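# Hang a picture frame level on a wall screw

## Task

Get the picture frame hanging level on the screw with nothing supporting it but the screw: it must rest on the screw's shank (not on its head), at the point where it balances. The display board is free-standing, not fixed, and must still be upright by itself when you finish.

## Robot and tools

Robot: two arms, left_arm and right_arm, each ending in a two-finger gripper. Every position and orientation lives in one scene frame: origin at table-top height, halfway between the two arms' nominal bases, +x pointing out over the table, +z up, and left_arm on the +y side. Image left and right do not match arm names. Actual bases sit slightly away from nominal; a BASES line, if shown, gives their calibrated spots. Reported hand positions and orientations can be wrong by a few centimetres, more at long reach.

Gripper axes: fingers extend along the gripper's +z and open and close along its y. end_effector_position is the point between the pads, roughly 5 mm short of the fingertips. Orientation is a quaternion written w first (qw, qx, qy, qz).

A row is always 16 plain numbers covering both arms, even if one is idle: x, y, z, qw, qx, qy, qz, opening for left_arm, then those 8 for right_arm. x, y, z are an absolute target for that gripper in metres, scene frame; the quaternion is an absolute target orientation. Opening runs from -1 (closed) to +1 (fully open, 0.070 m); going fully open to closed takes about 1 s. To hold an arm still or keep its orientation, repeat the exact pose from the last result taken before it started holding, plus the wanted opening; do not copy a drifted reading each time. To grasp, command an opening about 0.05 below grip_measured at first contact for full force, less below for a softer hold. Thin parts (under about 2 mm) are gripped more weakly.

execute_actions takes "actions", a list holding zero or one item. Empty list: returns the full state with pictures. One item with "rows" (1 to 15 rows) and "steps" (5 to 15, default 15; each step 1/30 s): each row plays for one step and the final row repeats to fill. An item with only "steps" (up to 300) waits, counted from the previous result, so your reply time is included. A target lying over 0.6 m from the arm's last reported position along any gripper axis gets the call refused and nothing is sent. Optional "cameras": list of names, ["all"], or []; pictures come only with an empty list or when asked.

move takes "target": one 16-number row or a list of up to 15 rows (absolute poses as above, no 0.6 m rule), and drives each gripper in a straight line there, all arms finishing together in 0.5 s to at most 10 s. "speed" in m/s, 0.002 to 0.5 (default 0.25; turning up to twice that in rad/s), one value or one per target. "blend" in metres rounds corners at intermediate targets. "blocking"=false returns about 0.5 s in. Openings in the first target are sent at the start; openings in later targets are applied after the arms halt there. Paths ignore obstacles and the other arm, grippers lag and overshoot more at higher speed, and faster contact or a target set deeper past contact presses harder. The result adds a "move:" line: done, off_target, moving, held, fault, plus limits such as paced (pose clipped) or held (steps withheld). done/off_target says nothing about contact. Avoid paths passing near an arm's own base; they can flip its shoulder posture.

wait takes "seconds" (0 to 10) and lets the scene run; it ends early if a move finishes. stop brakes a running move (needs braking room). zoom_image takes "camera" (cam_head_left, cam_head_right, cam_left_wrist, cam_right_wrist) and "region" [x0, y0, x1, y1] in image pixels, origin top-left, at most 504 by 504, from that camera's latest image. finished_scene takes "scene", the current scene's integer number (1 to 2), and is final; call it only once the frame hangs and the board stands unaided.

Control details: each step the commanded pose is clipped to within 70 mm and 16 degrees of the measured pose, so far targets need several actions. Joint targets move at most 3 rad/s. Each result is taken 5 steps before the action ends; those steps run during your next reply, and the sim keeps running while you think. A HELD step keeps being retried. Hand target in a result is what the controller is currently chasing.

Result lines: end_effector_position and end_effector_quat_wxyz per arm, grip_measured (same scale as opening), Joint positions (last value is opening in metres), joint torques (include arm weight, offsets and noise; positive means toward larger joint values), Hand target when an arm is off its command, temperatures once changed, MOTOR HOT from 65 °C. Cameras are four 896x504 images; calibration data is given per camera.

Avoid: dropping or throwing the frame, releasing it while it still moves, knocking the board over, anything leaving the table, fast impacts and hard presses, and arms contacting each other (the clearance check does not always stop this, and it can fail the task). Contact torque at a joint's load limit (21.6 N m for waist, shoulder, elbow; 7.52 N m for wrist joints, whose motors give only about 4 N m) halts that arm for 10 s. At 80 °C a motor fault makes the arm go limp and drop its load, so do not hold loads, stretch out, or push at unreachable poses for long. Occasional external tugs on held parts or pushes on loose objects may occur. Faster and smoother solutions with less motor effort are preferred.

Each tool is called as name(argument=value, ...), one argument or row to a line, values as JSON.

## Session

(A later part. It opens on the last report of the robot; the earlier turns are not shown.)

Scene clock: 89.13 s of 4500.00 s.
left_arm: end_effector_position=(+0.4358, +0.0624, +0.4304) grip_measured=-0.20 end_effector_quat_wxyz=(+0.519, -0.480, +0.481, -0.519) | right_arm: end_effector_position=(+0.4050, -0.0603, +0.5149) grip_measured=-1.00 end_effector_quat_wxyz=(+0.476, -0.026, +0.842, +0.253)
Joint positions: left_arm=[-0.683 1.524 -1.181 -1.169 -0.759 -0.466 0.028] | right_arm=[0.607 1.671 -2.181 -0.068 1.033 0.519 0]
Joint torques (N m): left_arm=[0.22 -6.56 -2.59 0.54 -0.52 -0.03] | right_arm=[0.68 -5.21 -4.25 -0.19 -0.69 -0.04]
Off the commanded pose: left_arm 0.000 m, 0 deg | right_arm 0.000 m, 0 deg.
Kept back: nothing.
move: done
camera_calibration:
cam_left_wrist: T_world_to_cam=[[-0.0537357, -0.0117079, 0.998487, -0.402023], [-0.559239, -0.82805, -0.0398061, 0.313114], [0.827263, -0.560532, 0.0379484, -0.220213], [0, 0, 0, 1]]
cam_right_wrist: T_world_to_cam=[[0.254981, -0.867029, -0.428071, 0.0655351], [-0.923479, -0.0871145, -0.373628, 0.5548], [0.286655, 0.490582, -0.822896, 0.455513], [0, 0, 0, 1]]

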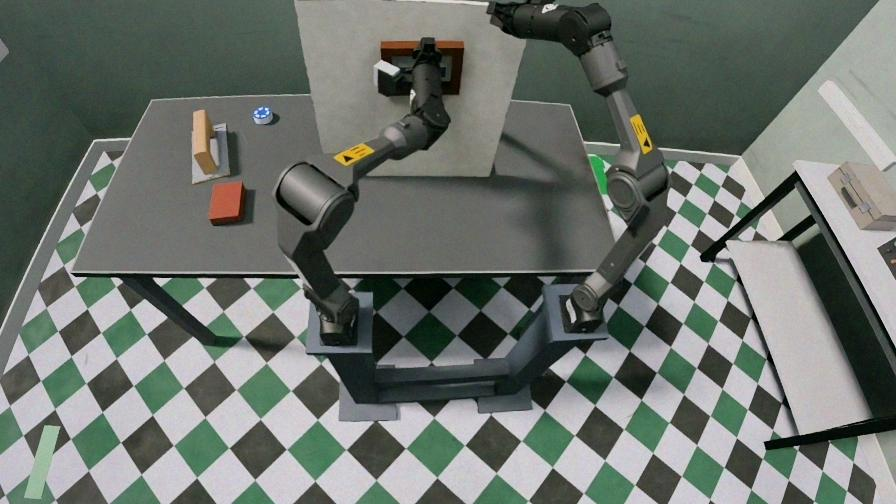

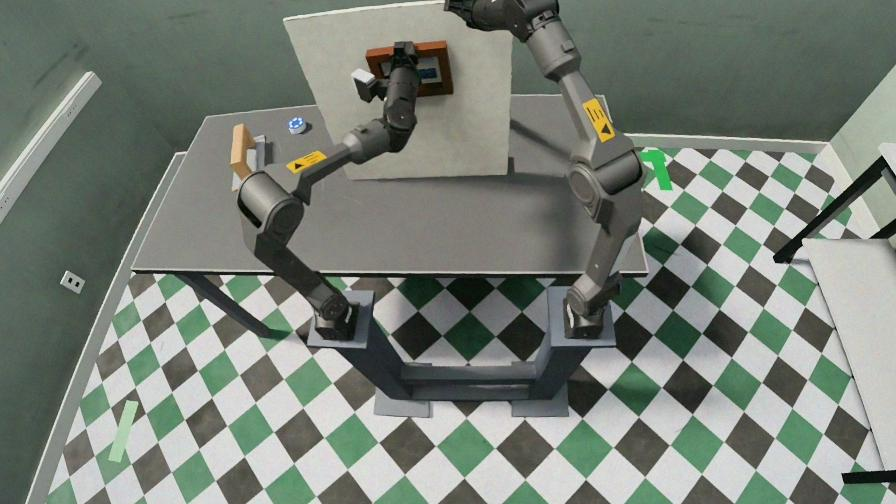

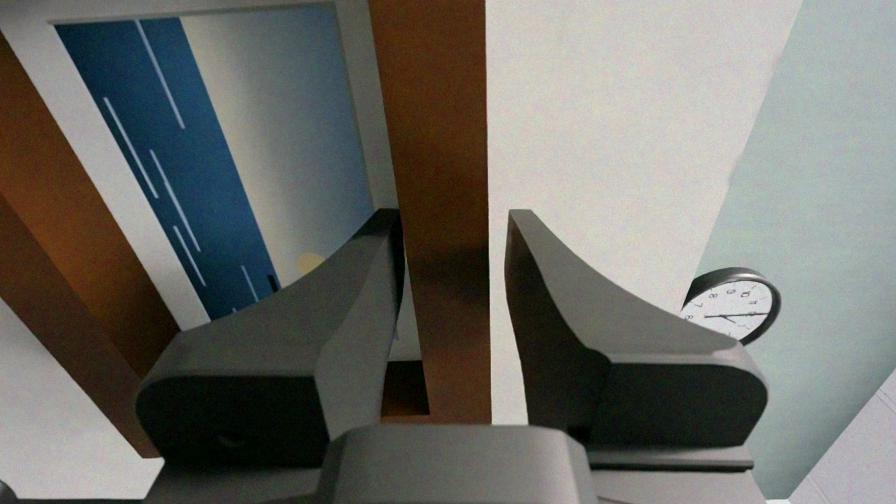

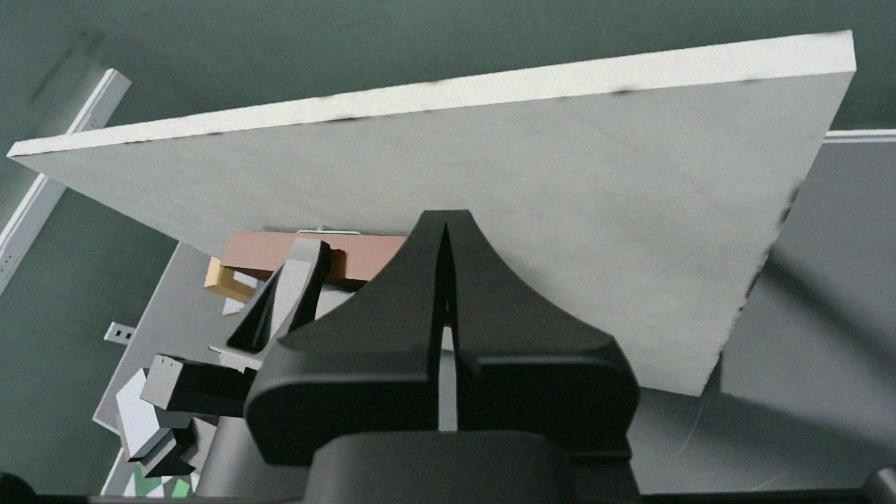

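move(
  target=[
    [0.436,0.0625,0.4302,0.5188,-0.4804,0.4804,-0.5188,0.1,0.418,-0.005,0.475,0.456,-0.024,0.857,0.239,-1],
    [0.436,0.0625,0.4302,0.5188,-0.4804,0.4804,-0.5188,0.1,0.418,-0.005,0.45,0.456,-0.024,0.857,0.239,-1],
  ],
  speed=[0.15, 0.06],
  cameras=["cam_right_wrist", "cam_left_wrist", "cam_head_left", "cam_head_right"],
)

zoom_image(
  camera="cam_head_right",
  region=[340, 10, 480, 120],
)

zoom_image(
  camera="cam_head_left",
  region=[350, 10, 490, 120],
)

Scene clock: 91.57 s of 4500.00 s.
left_arm: end_effector_position=(+0.4358, +0.0624, +0.4304) grip_measured=+0.10 end_effector_quat_wxyz=(+0.519, -0.480, +0.481, -0.519) | right_arm: end_effector_position=(+0.4179, -0.0046, +0.4491) grip_measured=-1.00 end_effector_quat_wxyz=(+0.455, -0.024, +0.857, +0.239)
Joint positions: left_arm=[-0.683 1.524 -1.181 -1.169 -0.759 -0.466 0.038] | right_arm=[0.737 1.738 -2.016 -0.232 0.878 0.701 0]
Joint torques (N m): left_arm=[0.47 -6.17 -2.52 0.47 -0.52 -0.11] | right_arm=[-0.36 -7.88 -4.61 -0.38 -0.57 0.07]
Off the commanded pose: left_arm 0.000 m, 0 deg | right_arm 0.001 m, 0 deg.
Kept back: nothing.
move: done
camera_calibration:
cam_left_wrist: T_world_to_cam=[[-0.0537357, -0.0117079, 0.998487, -0.402023], [-0.559239, -0.82805, -0.0398061, 0.313114], [0.827263, -0.560532, 0.0379484, -0.220213], [0, 0, 0, 1]]
cam_right_wrist: T_world_to_cam=[[0.228897, -0.881414, -0.413177, 0.0865395], [-0.941196, -0.0920322, -0.325086, 0.532625], [0.24851, 0.463292, -0.850649, 0.398649], [0, 0, 0, 1]]

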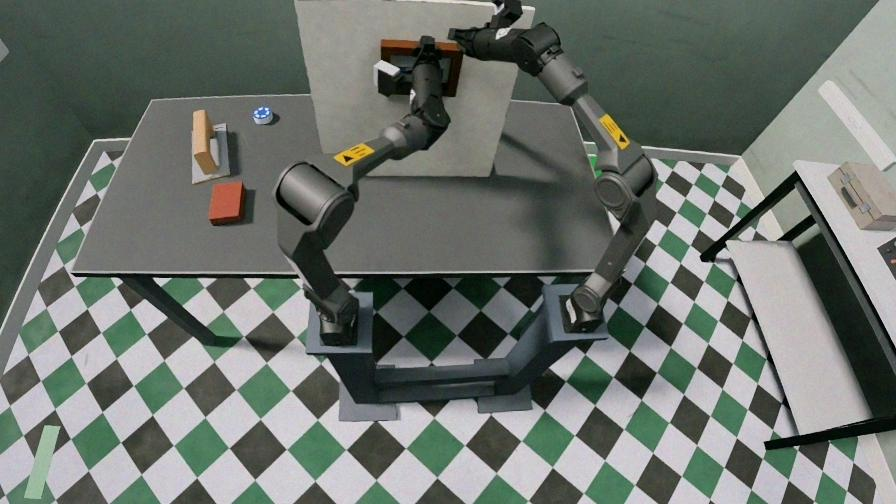

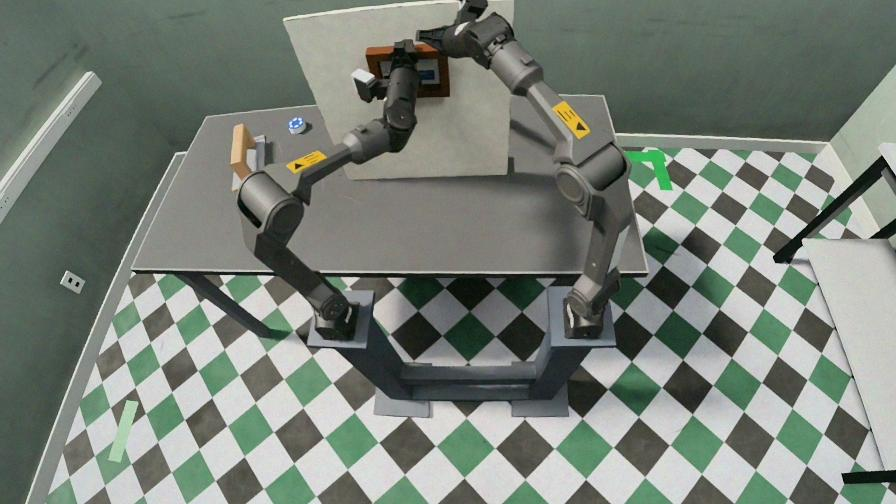

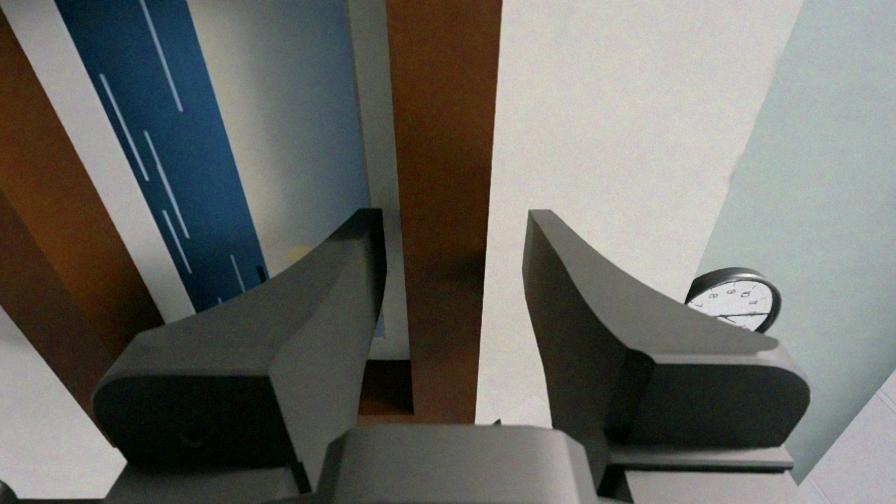

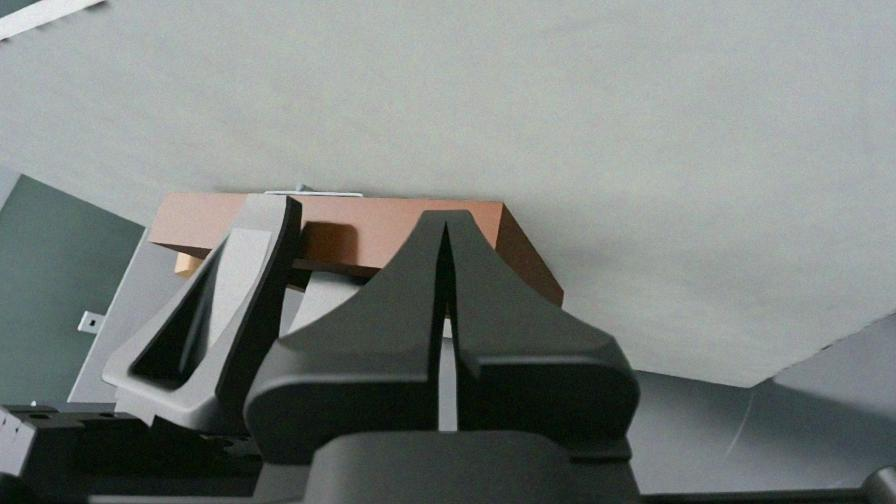

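Scaled by 3.600 from the camera's 896x504 image, which has a finer 1280x720 frame.

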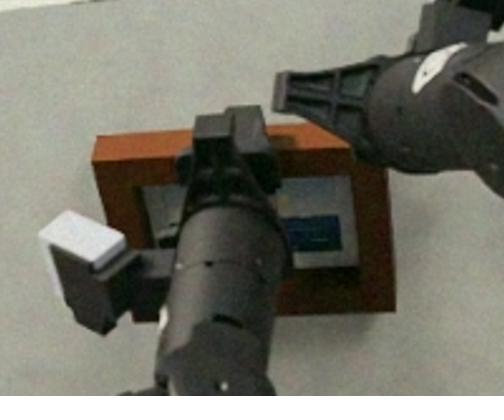

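Scaled by 3.600 from the camera's 896x504 image, which has a finer 1280x720 frame.

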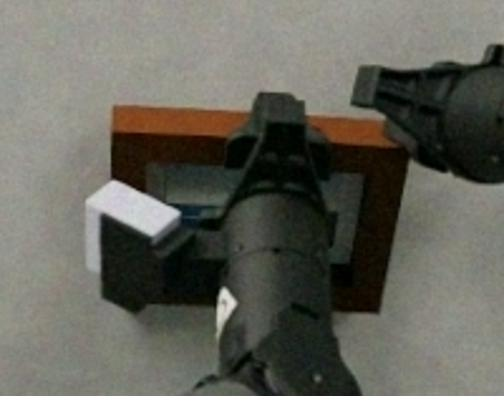

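move(
  target=[
    [0.436,0.0625,0.4302,0.5188,-0.4804,0.4804,-0.5188,0.1,0.416,-0.02,0.478,0.456,-0.024,0.857,0.239,-1],
  ],
  speed=[0.06],
  cameras=["cam_right_wrist", "cam_left_wrist", "cam_head_left", "cam_head_right"],
)

zoom_image(
  camera="cam_head_right",
  region=[340, 10, 480, 120],
)

zoom_image(
  camera="cam_head_left",
  region=[350, 10, 490, 120],
)

zoom_image(
  camera="cam_right_wrist",
  region=[200, 190, 360, 270],
)

Scene clock: 92.83 s of 4500.00 s.
left_arm: end_effector_position=(+0.4358, +0.0624, +0.4304) grip_measured=+0.10 end_effector_quat_wxyz=(+0.519, -0.480, +0.481, -0.519) | right_arm: end_effector_position=(+0.4159, -0.0201, +0.4786) grip_measured=-1.00 end_effector_quat_wxyz=(+0.456, -0.024, +0.857, +0.239)
Joint positions: left_arm=[-0.683 1.524 -1.181 -1.169 -0.759 -0.466 0.038] | right_arm=[0.703 1.761 -2.181 -0.176 1.009 0.629 0]
Joint torques (N m): left_arm=[0.39 -6.16 -2.49 0.47 -0.54 -0.15] | right_arm=[0.19 -6.02 -3.37 -0.25 -0.84 0.07]
Off the commanded pose: left_arm 0.000 m, 0 deg | right_arm 0.001 m, 0 deg.
Kept back: nothing.
move: done
camera_calibration:
cam_left_wrist: T_world_to_cam=[[-0.0537357, -0.0117079, 0.998487, -0.402023], [-0.559239, -0.82805, -0.0398061, 0.313114], [0.827263, -0.560532, 0.0379484, -0.220213], [0, 0, 0, 1]]
cam_right_wrist: T_world_to_cam=[[0.229079, -0.881159, -0.41362, 0.0856302], [-0.94048, -0.0907685, -0.327505, 0.53976], [0.25104, 0.464026, -0.849505, 0.429859], [0, 0, 0, 1]]

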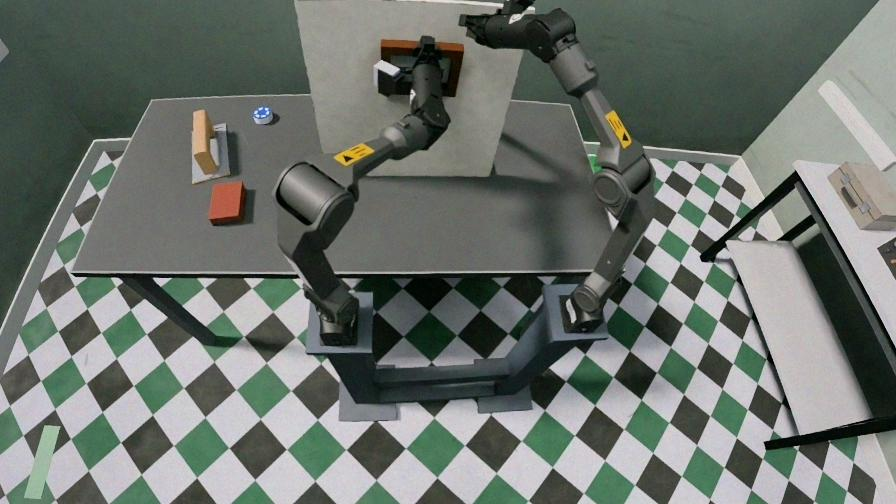

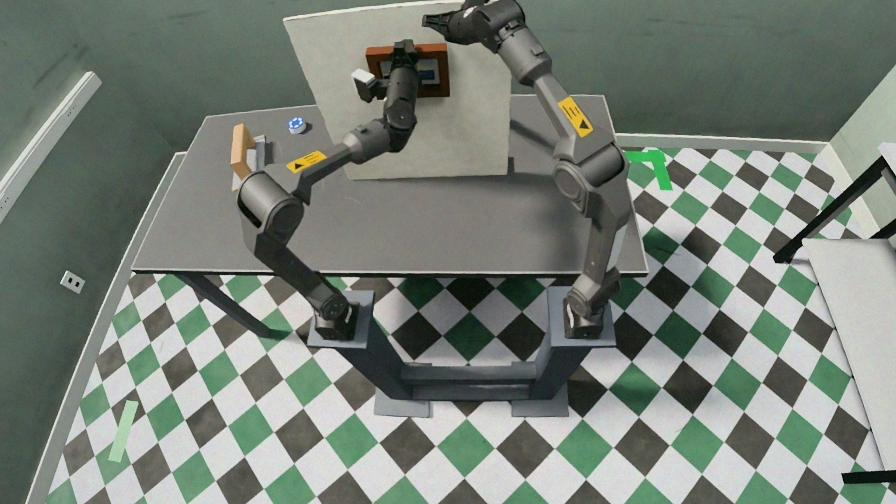

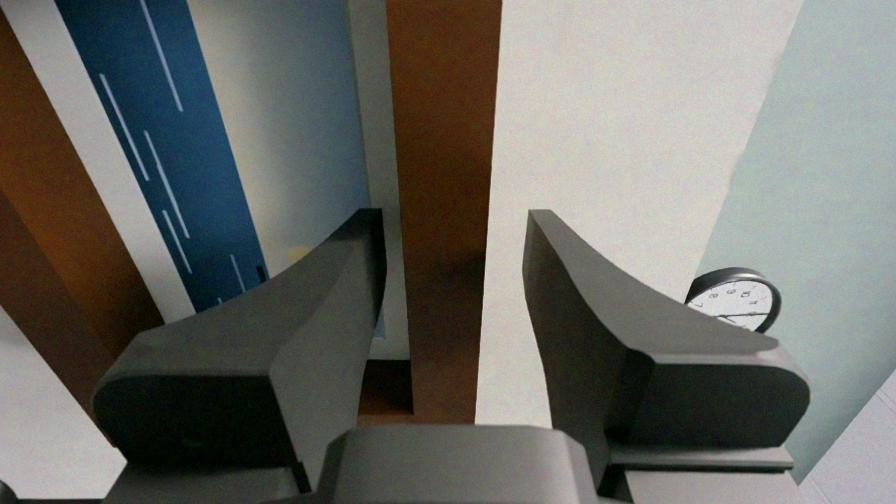

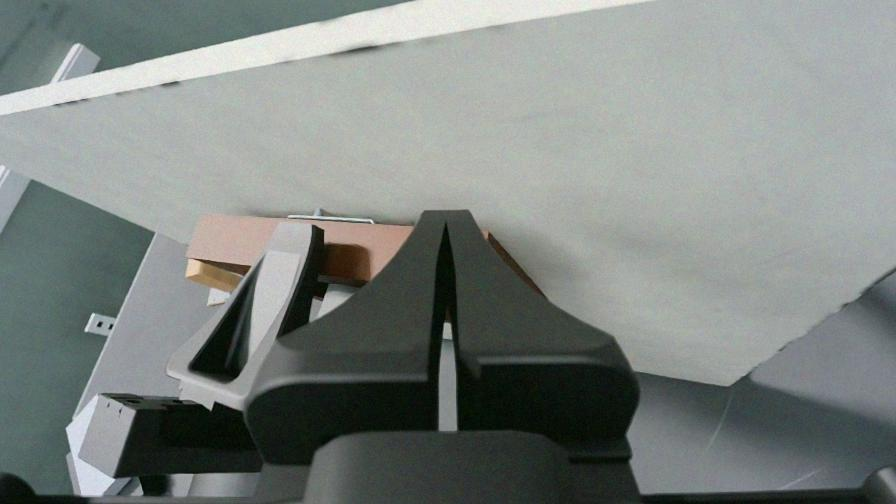

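Scaled by 3.600 from the camera's 896x504 image, which has a finer 1280x720 frame.

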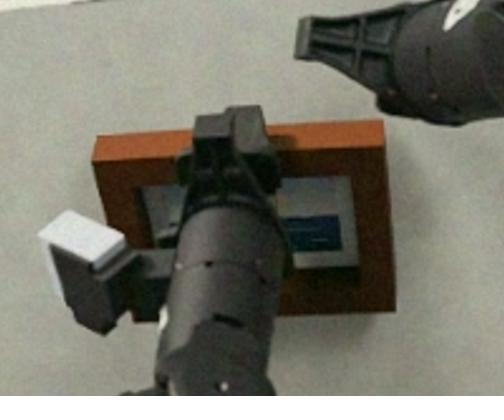

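Scaled by 3.600 from the camera's 896x504 image, which has a finer 1280x720 frame.

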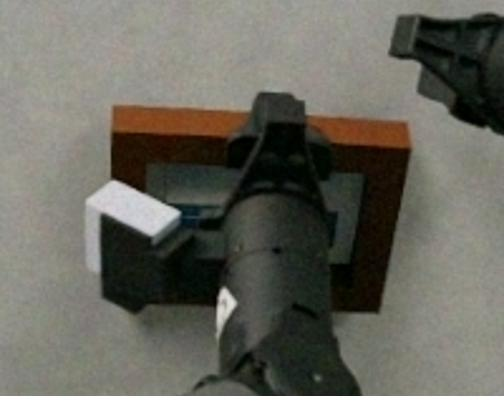

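Scaled by 3.150 from the camera's 896x504 image, which has a finer 1280x720 frame.

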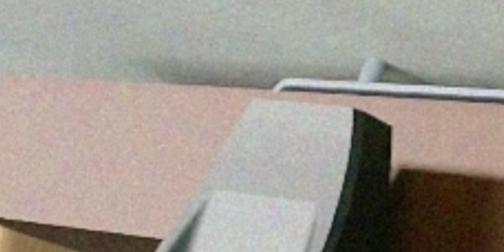

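move(
  target=[
    [0.34,0.0625,0.4228,0.5188,-0.4804,0.4804,-0.5188,0.1,0.34,-0.1,0.5,0.456,-0.024,0.857,0.239,-1],
    [0.28,0.21,0.46,0.676,0.179,0.694,-0.172,-1,0.27,-0.03,0.46,0.811,-0.128,0.567,0.064,-1],
  ],
  speed=[0.15, 0.3],
  cameras=["cam_right_wrist", "cam_head_left", "cam_head_right"],
)

zoom_image(
  camera="cam_head_right",
  region=[340, 10, 480, 120],
)

zoom_image(
  camera="cam_head_left",
  region=[350, 10, 490, 120],
)

Scene clock: 99.43 s of 4500.00 s.
left_arm: end_effector_position=(+0.2805, +0.2097, +0.4598) grip_measured=-1.00 end_effector_quat_wxyz=(+0.679, +0.168, +0.696, -0.161) | right_arm: end_effector_position=(+0.2698, -0.0299, +0.4601) grip_measured=-1.00 end_effector_quat_wxyz=(+0.737, -0.130, +0.662, +0.044)
Joint positions: left_arm=[0.754 0.925 -0.93 -1.51 1.223 1.466 0] | right_arm=[1.396 1.337 -1.102 -1.74 1.141 1.642 0]
Joint torques (N m): left_arm=[-0.63 -2.27 -3.34 -1.05 -0.16 -0.15] | right_arm=[-0.46 -4.77 -4.32 -1.18 0.02 0.21]
Hand target: left_arm +0.2805, +0.2095, +0.4600; +0.679, +0.168, +0.696, -0.161 | right_arm +0.2699, -0.0300, +0.4602; +0.737, -0.129, +0.662, +0.044
Off the commanded pose: left_arm 0.001 m, 2 deg | right_arm 0.000 m, 14 deg.
joint sent to its limit (left arm) — joint 5 (wrist pitch), upper limit.
joint sent to its limit (right arm) — joint 4 (forearm roll), lower limit.
Kept back: nothing.
move: off_target (right_arm); limits=paced
camera_calibration:
cam_right_wrist: T_world_to_cam=[[0.231549, -0.968214, 0.0945862, -0.134262], [-0.501849, -0.202175, -0.840995, 0.509986], [0.833386, 0.147263, -0.532711, 0.14296], [0, 0, 0, 1]]
Images, in order: cam_head_left, cam_head_right, cam_right_wrist.

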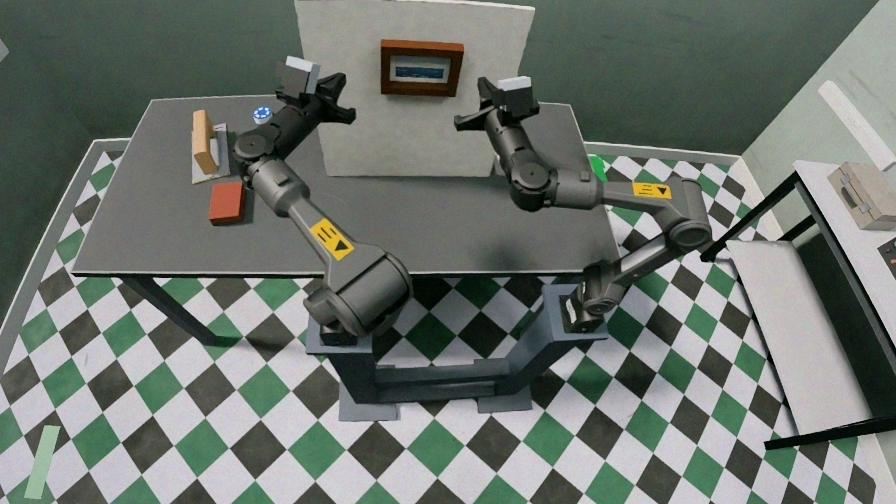

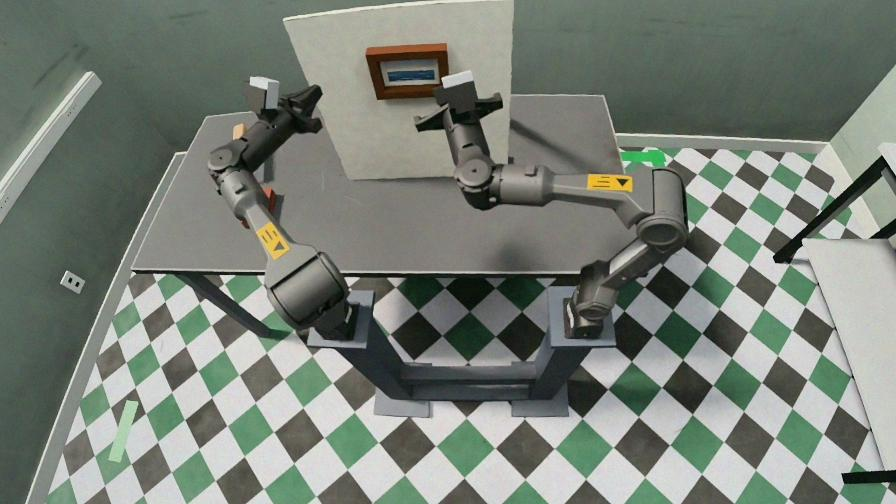

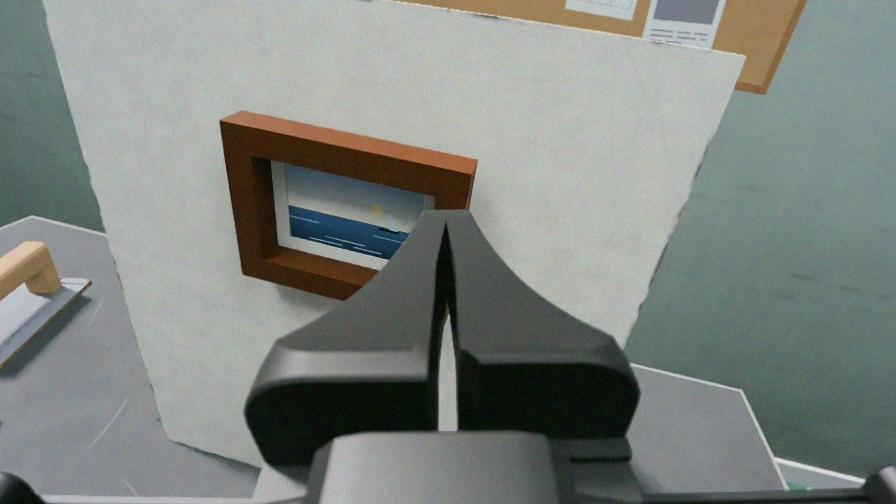

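Scaled by 3.600 from the camera's 896x504 image, which has a finer 1280x720 frame.

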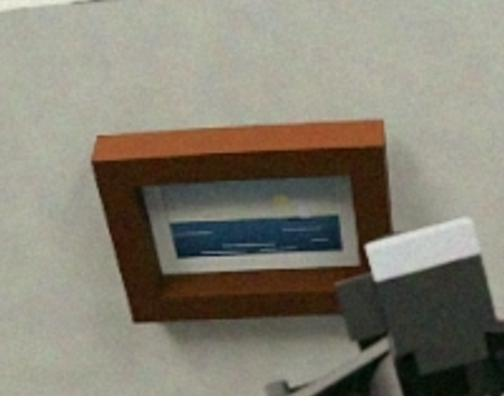

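Scaled by 3.600 from the camera's 896x504 image, which has a finer 1280x720 frame.

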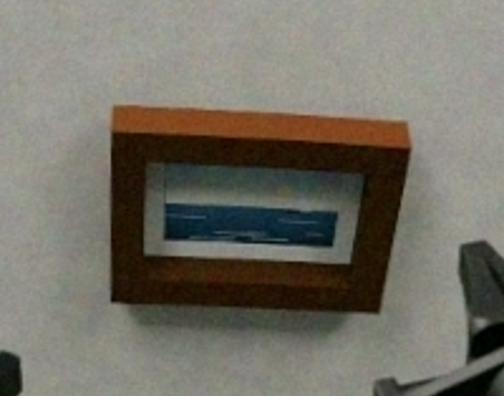

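zoom_image(
  camera="cam_right_wrist",
  region=[200, 90, 500, 310],
)

zoom_image(
  camera="cam_right_wrist",
  region=[396, 0, 896, 280],
)

zoom_image(
  camera="cam_right_wrist",
  region=[0, 0, 400, 504],
)

Scaled by 1.680 from the camera's 896x504 image, which has a finer 1280x720 frame.

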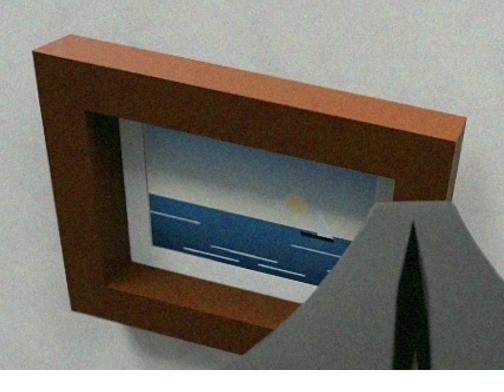

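Scaled by 1.008 from the camera's 896x504 image, which has a finer 1280x720 frame.

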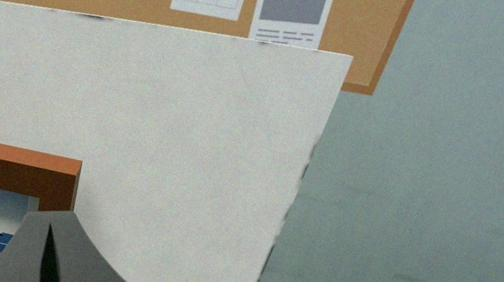

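Scaled by 1.000.

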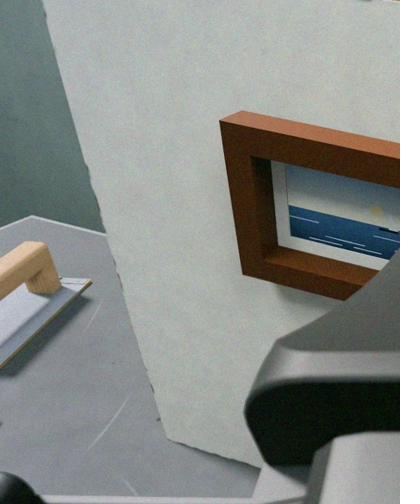

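move(
  target=[
    [0.36,0.19,0.53,0.456,0.024,0.857,-0.239,-1,0.27,-0.03,0.46,0.737,-0.13,0.662,0.044,-1],
    [0.43,0.135,0.485,0.456,0.024,0.857,-0.239,-1,0.27,-0.03,0.46,0.737,-0.13,0.662,0.044,-1],
  ],
  speed=[0.25, 0.15],
  blend=0.02,
  cameras=["cam_right_wrist", "cam_head_left", "cam_head_right", "cam_left_wrist"],
)

Scene clock: 104.67 s of 4500.00 s.
left_arm: end_effector_position=(+0.4308, +0.1347, +0.4839) grip_measured=-1.00 end_effector_quat_wxyz=(+0.455, +0.024, +0.857, -0.239) | right_arm: end_effector_position=(+0.2700, -0.0299, +0.4600) grip_measured=-1.00 end_effector_quat_wxyz=(+0.737, -0.130, +0.662, +0.044)
Joint positions: left_arm=[-0.018 1.593 -1.987 -0.488 1.079 0.035 0] | right_arm=[1.395 1.337 -1.102 -1.74 1.14 1.642 0]
Joint torques (N m): left_arm=[0.66 -7.11 -3.34 -0.48 -0.96 0.05] | right_arm=[-0.47 -4.77 -3.59 -1.15 0.03 -0.1]
Off the commanded pose: left_arm 0.001 m, 0 deg | right_arm 0.000 m, 0 deg.
joint sent to its limit (right arm) — joint 4 (forearm roll), lower limit.
Kept back: nothing.
move: done
camera_calibration:
cam_left_wrist: T_world_to_cam=[[-0.246786, -0.896369, 0.368266, 0.0524097], [-0.916146, 0.0919369, -0.390159, 0.571653], [0.315869, -0.433671, -0.843893, 0.452463], [0, 0, 0, 1]]
cam_right_wrist: T_world_to_cam=[[0.231542, -0.968208, 0.0946662, -0.134378], [-0.501983, -0.202265, -0.840894, 0.510029], [0.833308, 0.147182, -0.532857, 0.142868], [0, 0, 0, 1]]

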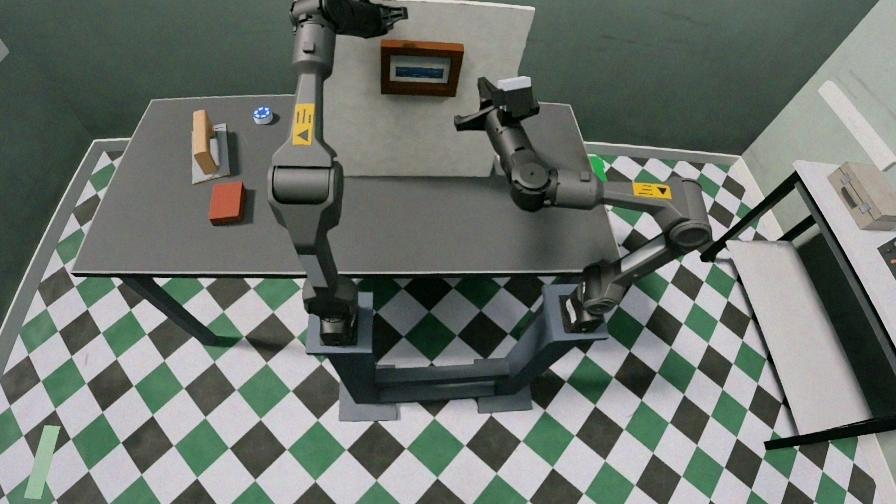

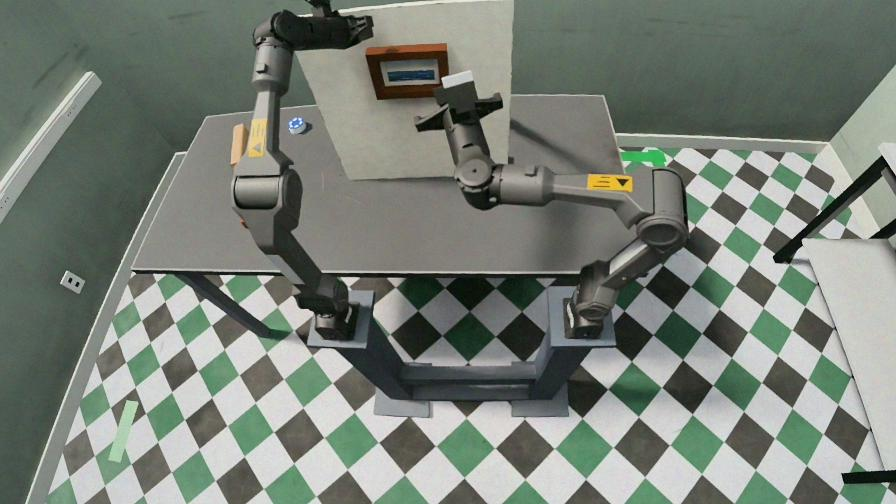

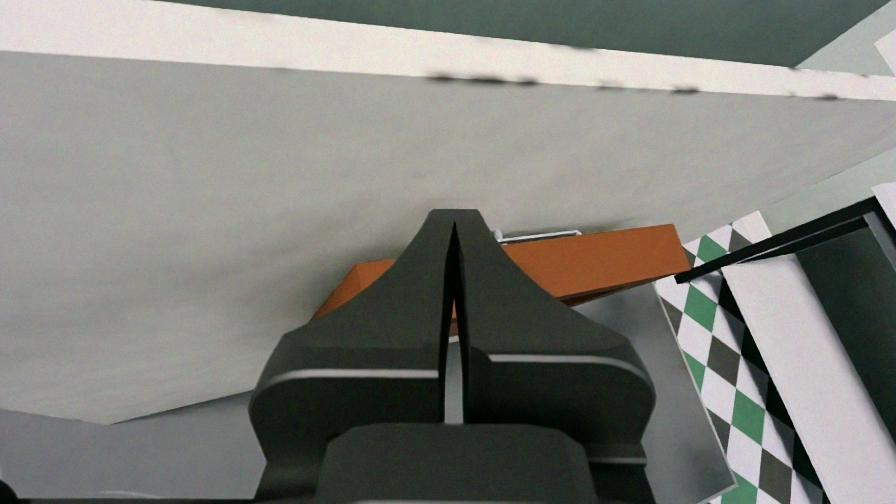

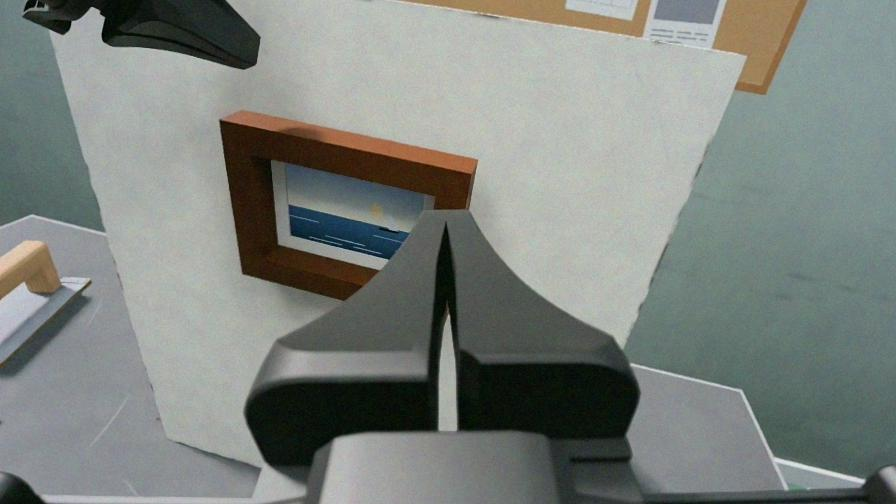

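zoom_image(
  camera="cam_left_wrist",
  region=[440, 200, 700, 320],
)

Scaled by 1.938 from the camera's 896x504 image, which has a finer 1280x720 frame.

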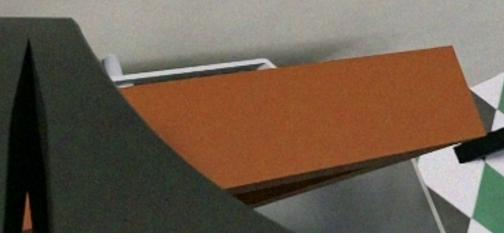

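move(
  target=[
    [0.435,0.128,0.462,0.456,0.024,0.857,-0.239,-1,0.27,-0.03,0.46,0.737,-0.13,0.662,0.044,-1],
    [0.435,0.128,0.4535,0.456,0.024,0.857,-0.239,-1,0.27,-0.03,0.46,0.737,-0.13,0.662,0.044,-1],
  ],
  speed=[0.1, 0.02],
  cameras=["cam_right_wrist", "cam_head_left", "cam_head_right"],
)

zoom_image(
  camera="cam_right_wrist",
  region=[200, 0, 500, 310],
)

zoom_image(
  camera="cam_head_right",
  region=[340, 10, 480, 120],
)

zoom_image(
  camera="cam_head_left",
  region=[350, 10, 490, 120],
)

Scene clock: 106.13 s of 4500.00 s.
left_arm: end_effector_position=(+0.4352, +0.1281, +0.4531) grip_measured=-1.00 end_effector_quat_wxyz=(+0.456, +0.024, +0.857, -0.239) | right_arm: end_effector_position=(+0.2700, -0.0299, +0.4600) grip_measured=-1.00 end_effector_quat_wxyz=(+0.737, -0.130, +0.662, +0.044)
Joint positions: left_arm=[-0.043 1.546 -1.791 -0.51 0.936 0.096 0] | right_arm=[1.395 1.337 -1.102 -1.74 1.14 1.642 0]
Joint torques (N m): left_arm=[-0.21 -6.67 -3.06 -0.43 -1.08 -0.06] | right_arm=[-0.45 -4.77 -3.6 -1.15 0.05 -0.1]
Off the commanded pose: left_arm 0.000 m, 0 deg | right_arm 0.000 m, 0 deg.
joint sent to its limit (right arm) — joint 4 (forearm roll), lower limit.
Kept back: nothing.
move: done
camera_calibration:
cam_right_wrist: T_world_to_cam=[[0.231542, -0.968208, 0.0946662, -0.134378], [-0.501983, -0.202265, -0.840894, 0.510029], [0.833308, 0.147182, -0.532857, 0.142868], [0, 0, 0, 1]]
Images, in order: cam_head_left, cam_head_right, cam_right_wrist.

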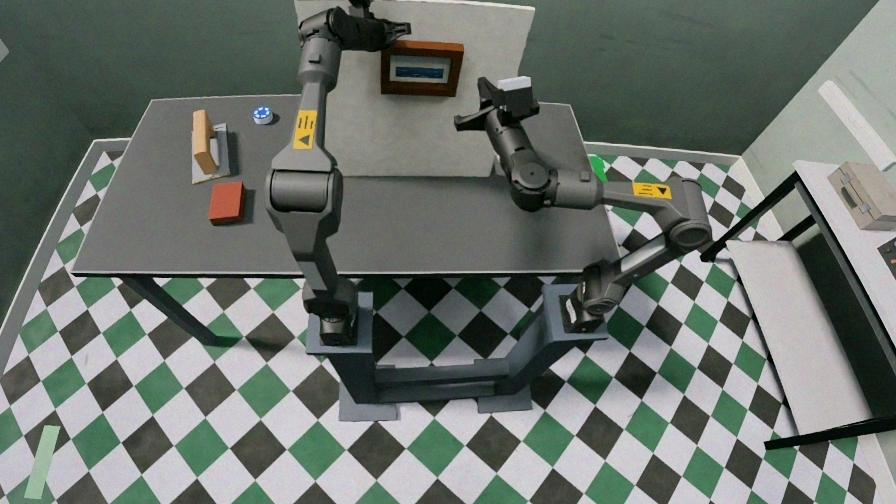

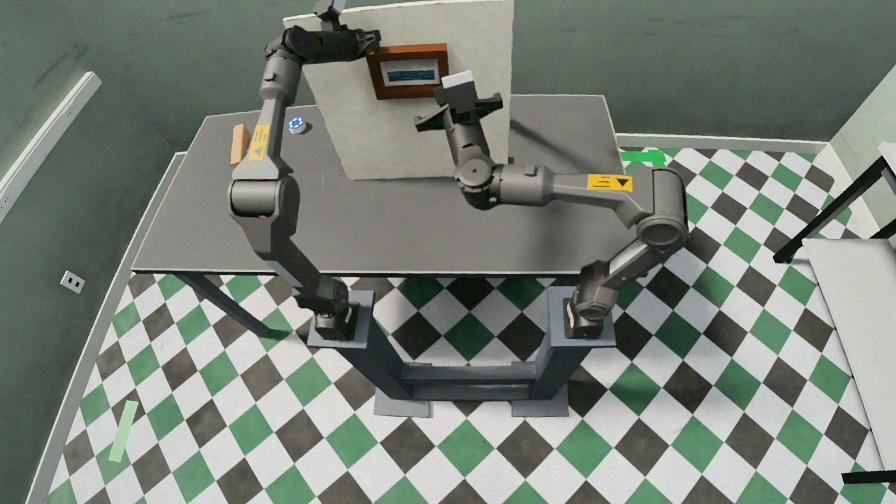

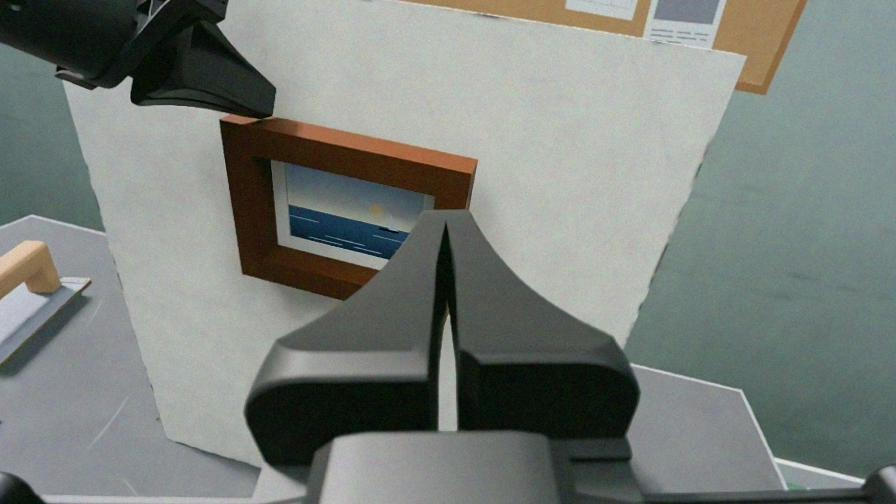

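Scaled by 1.626 from the camera's 896x504 image, which has a finer 1280x720 frame.

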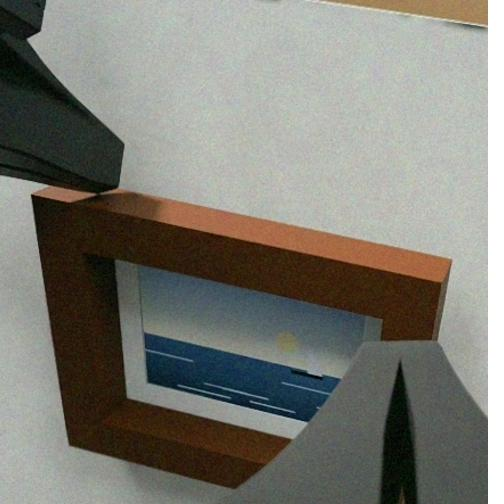

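Scaled by 3.600 from the camera's 896x504 image, which has a finer 1280x720 frame.

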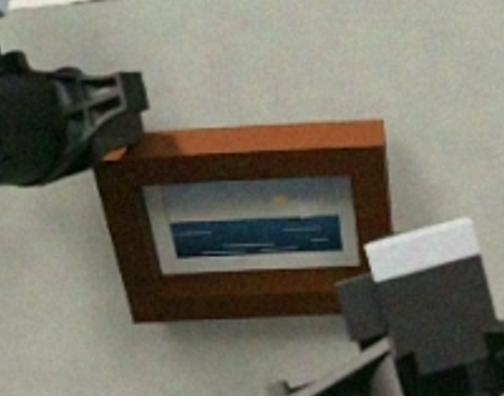

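Scaled by 3.600 from the camera's 896x504 image, which has a finer 1280x720 frame.

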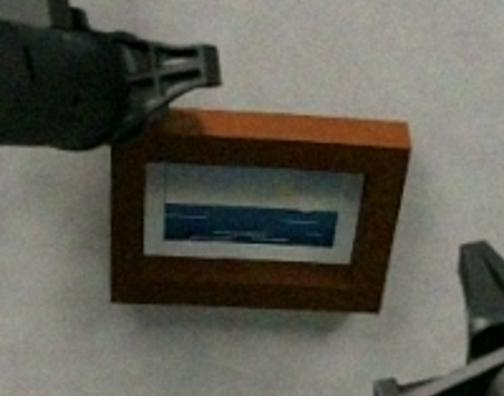

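move(
  target=[
    [0.435,0.128,0.451,0.456,0.024,0.857,-0.239,-1,0.27,-0.03,0.46,0.737,-0.13,0.662,0.044,-1],
  ],
  speed=[0.01],
  cameras=["cam_right_wrist", "cam_head_left", "cam_head_right"],
)

zoom_image(
  camera="cam_right_wrist",
  region=[200, 90, 500, 310],
)

zoom_image(
  camera="cam_head_left",
  region=[350, 10, 490, 120],
)

Scene clock: 107.07 s of 4500.00 s.
left_arm: end_effector_position=(+0.4353, +0.1282, +0.4507) grip_measured=-1.00 end_effector_quat_wxyz=(+0.456, +0.024, +0.857, -0.239) | right_arm: end_effector_position=(+0.2700, -0.0299, +0.4600) grip_measured=-1.00 end_effector_quat_wxyz=(+0.737, -0.130, +0.662, +0.044)
Joint positions: left_arm=[-0.043 1.542 -1.776 -0.514 0.926 0.102 0] | right_arm=[1.395 1.337 -1.102 -1.74 1.14 1.642 0]
Joint torques (N m): left_arm=[-0.11 -6.65 -2.58 -0.53 -1.14 0.01] | right_arm=[-0.45 -4.77 -3.62 -1.14 0.06 -0.09]
Off the commanded pose: left_arm 0.000 m, 0 deg | right_arm 0.000 m, 0 deg.
joint sent to its limit (right arm) — joint 4 (forearm roll), lower limit.
Kept back: nothing.
move: done
camera_calibration:
cam_right_wrist: T_world_to_cam=[[0.231542, -0.968208, 0.0946662, -0.134378], [-0.501983, -0.202265, -0.840894, 0.510029], [0.833308, 0.147182, -0.532857, 0.142868], [0, 0, 0, 1]]
Images, in order: cam_head_left, cam_head_right, cam_right_wrist.

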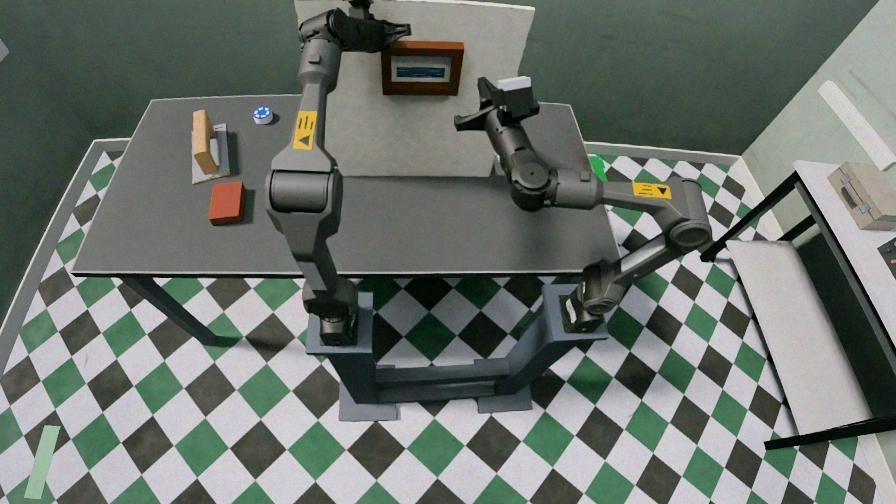

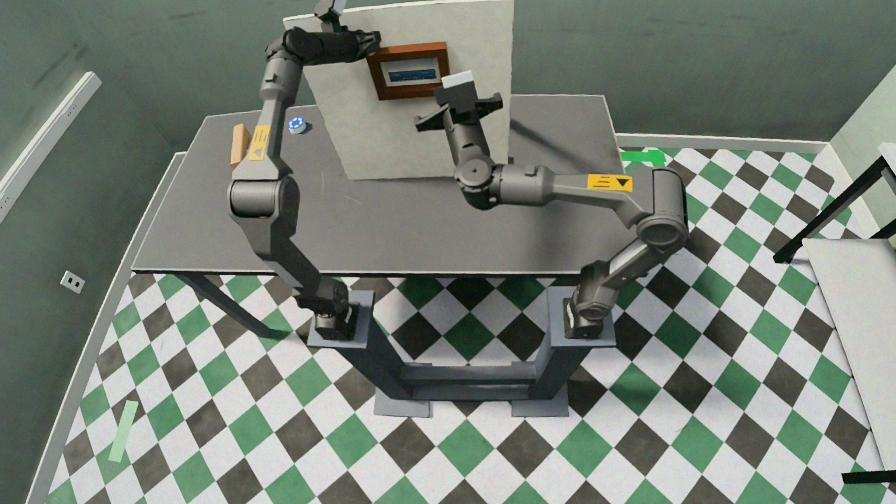

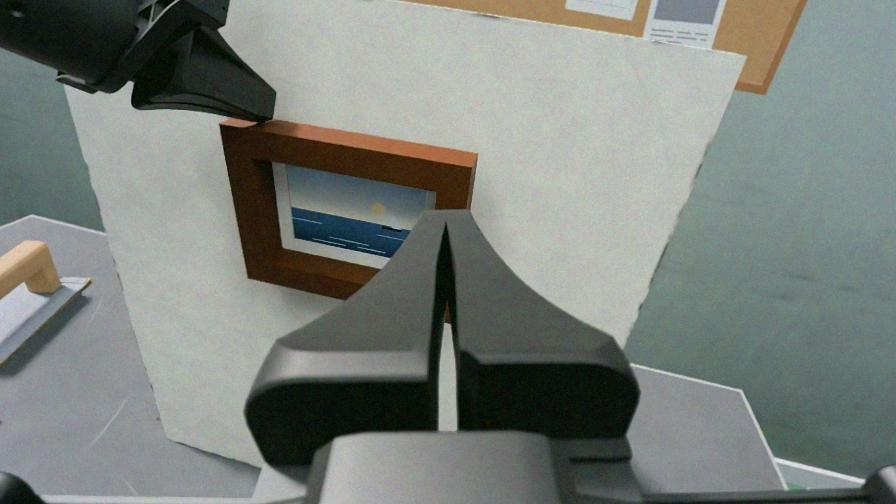

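Scaled by 1.680 from the camera's 896x504 image, which has a finer 1280x720 frame.

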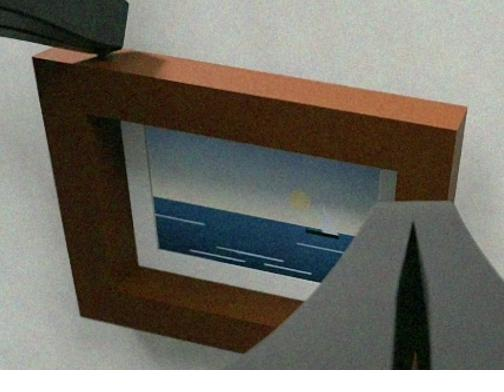

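Scaled by 3.600 from the camera's 896x504 image, which has a finer 1280x720 frame.

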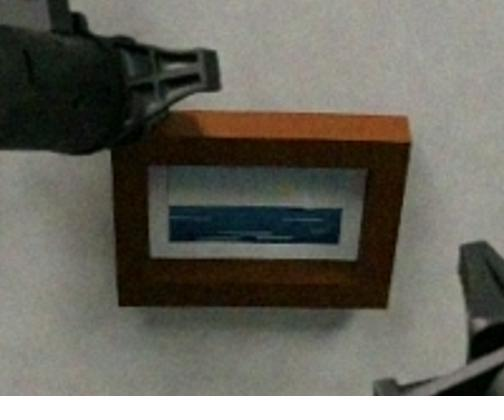

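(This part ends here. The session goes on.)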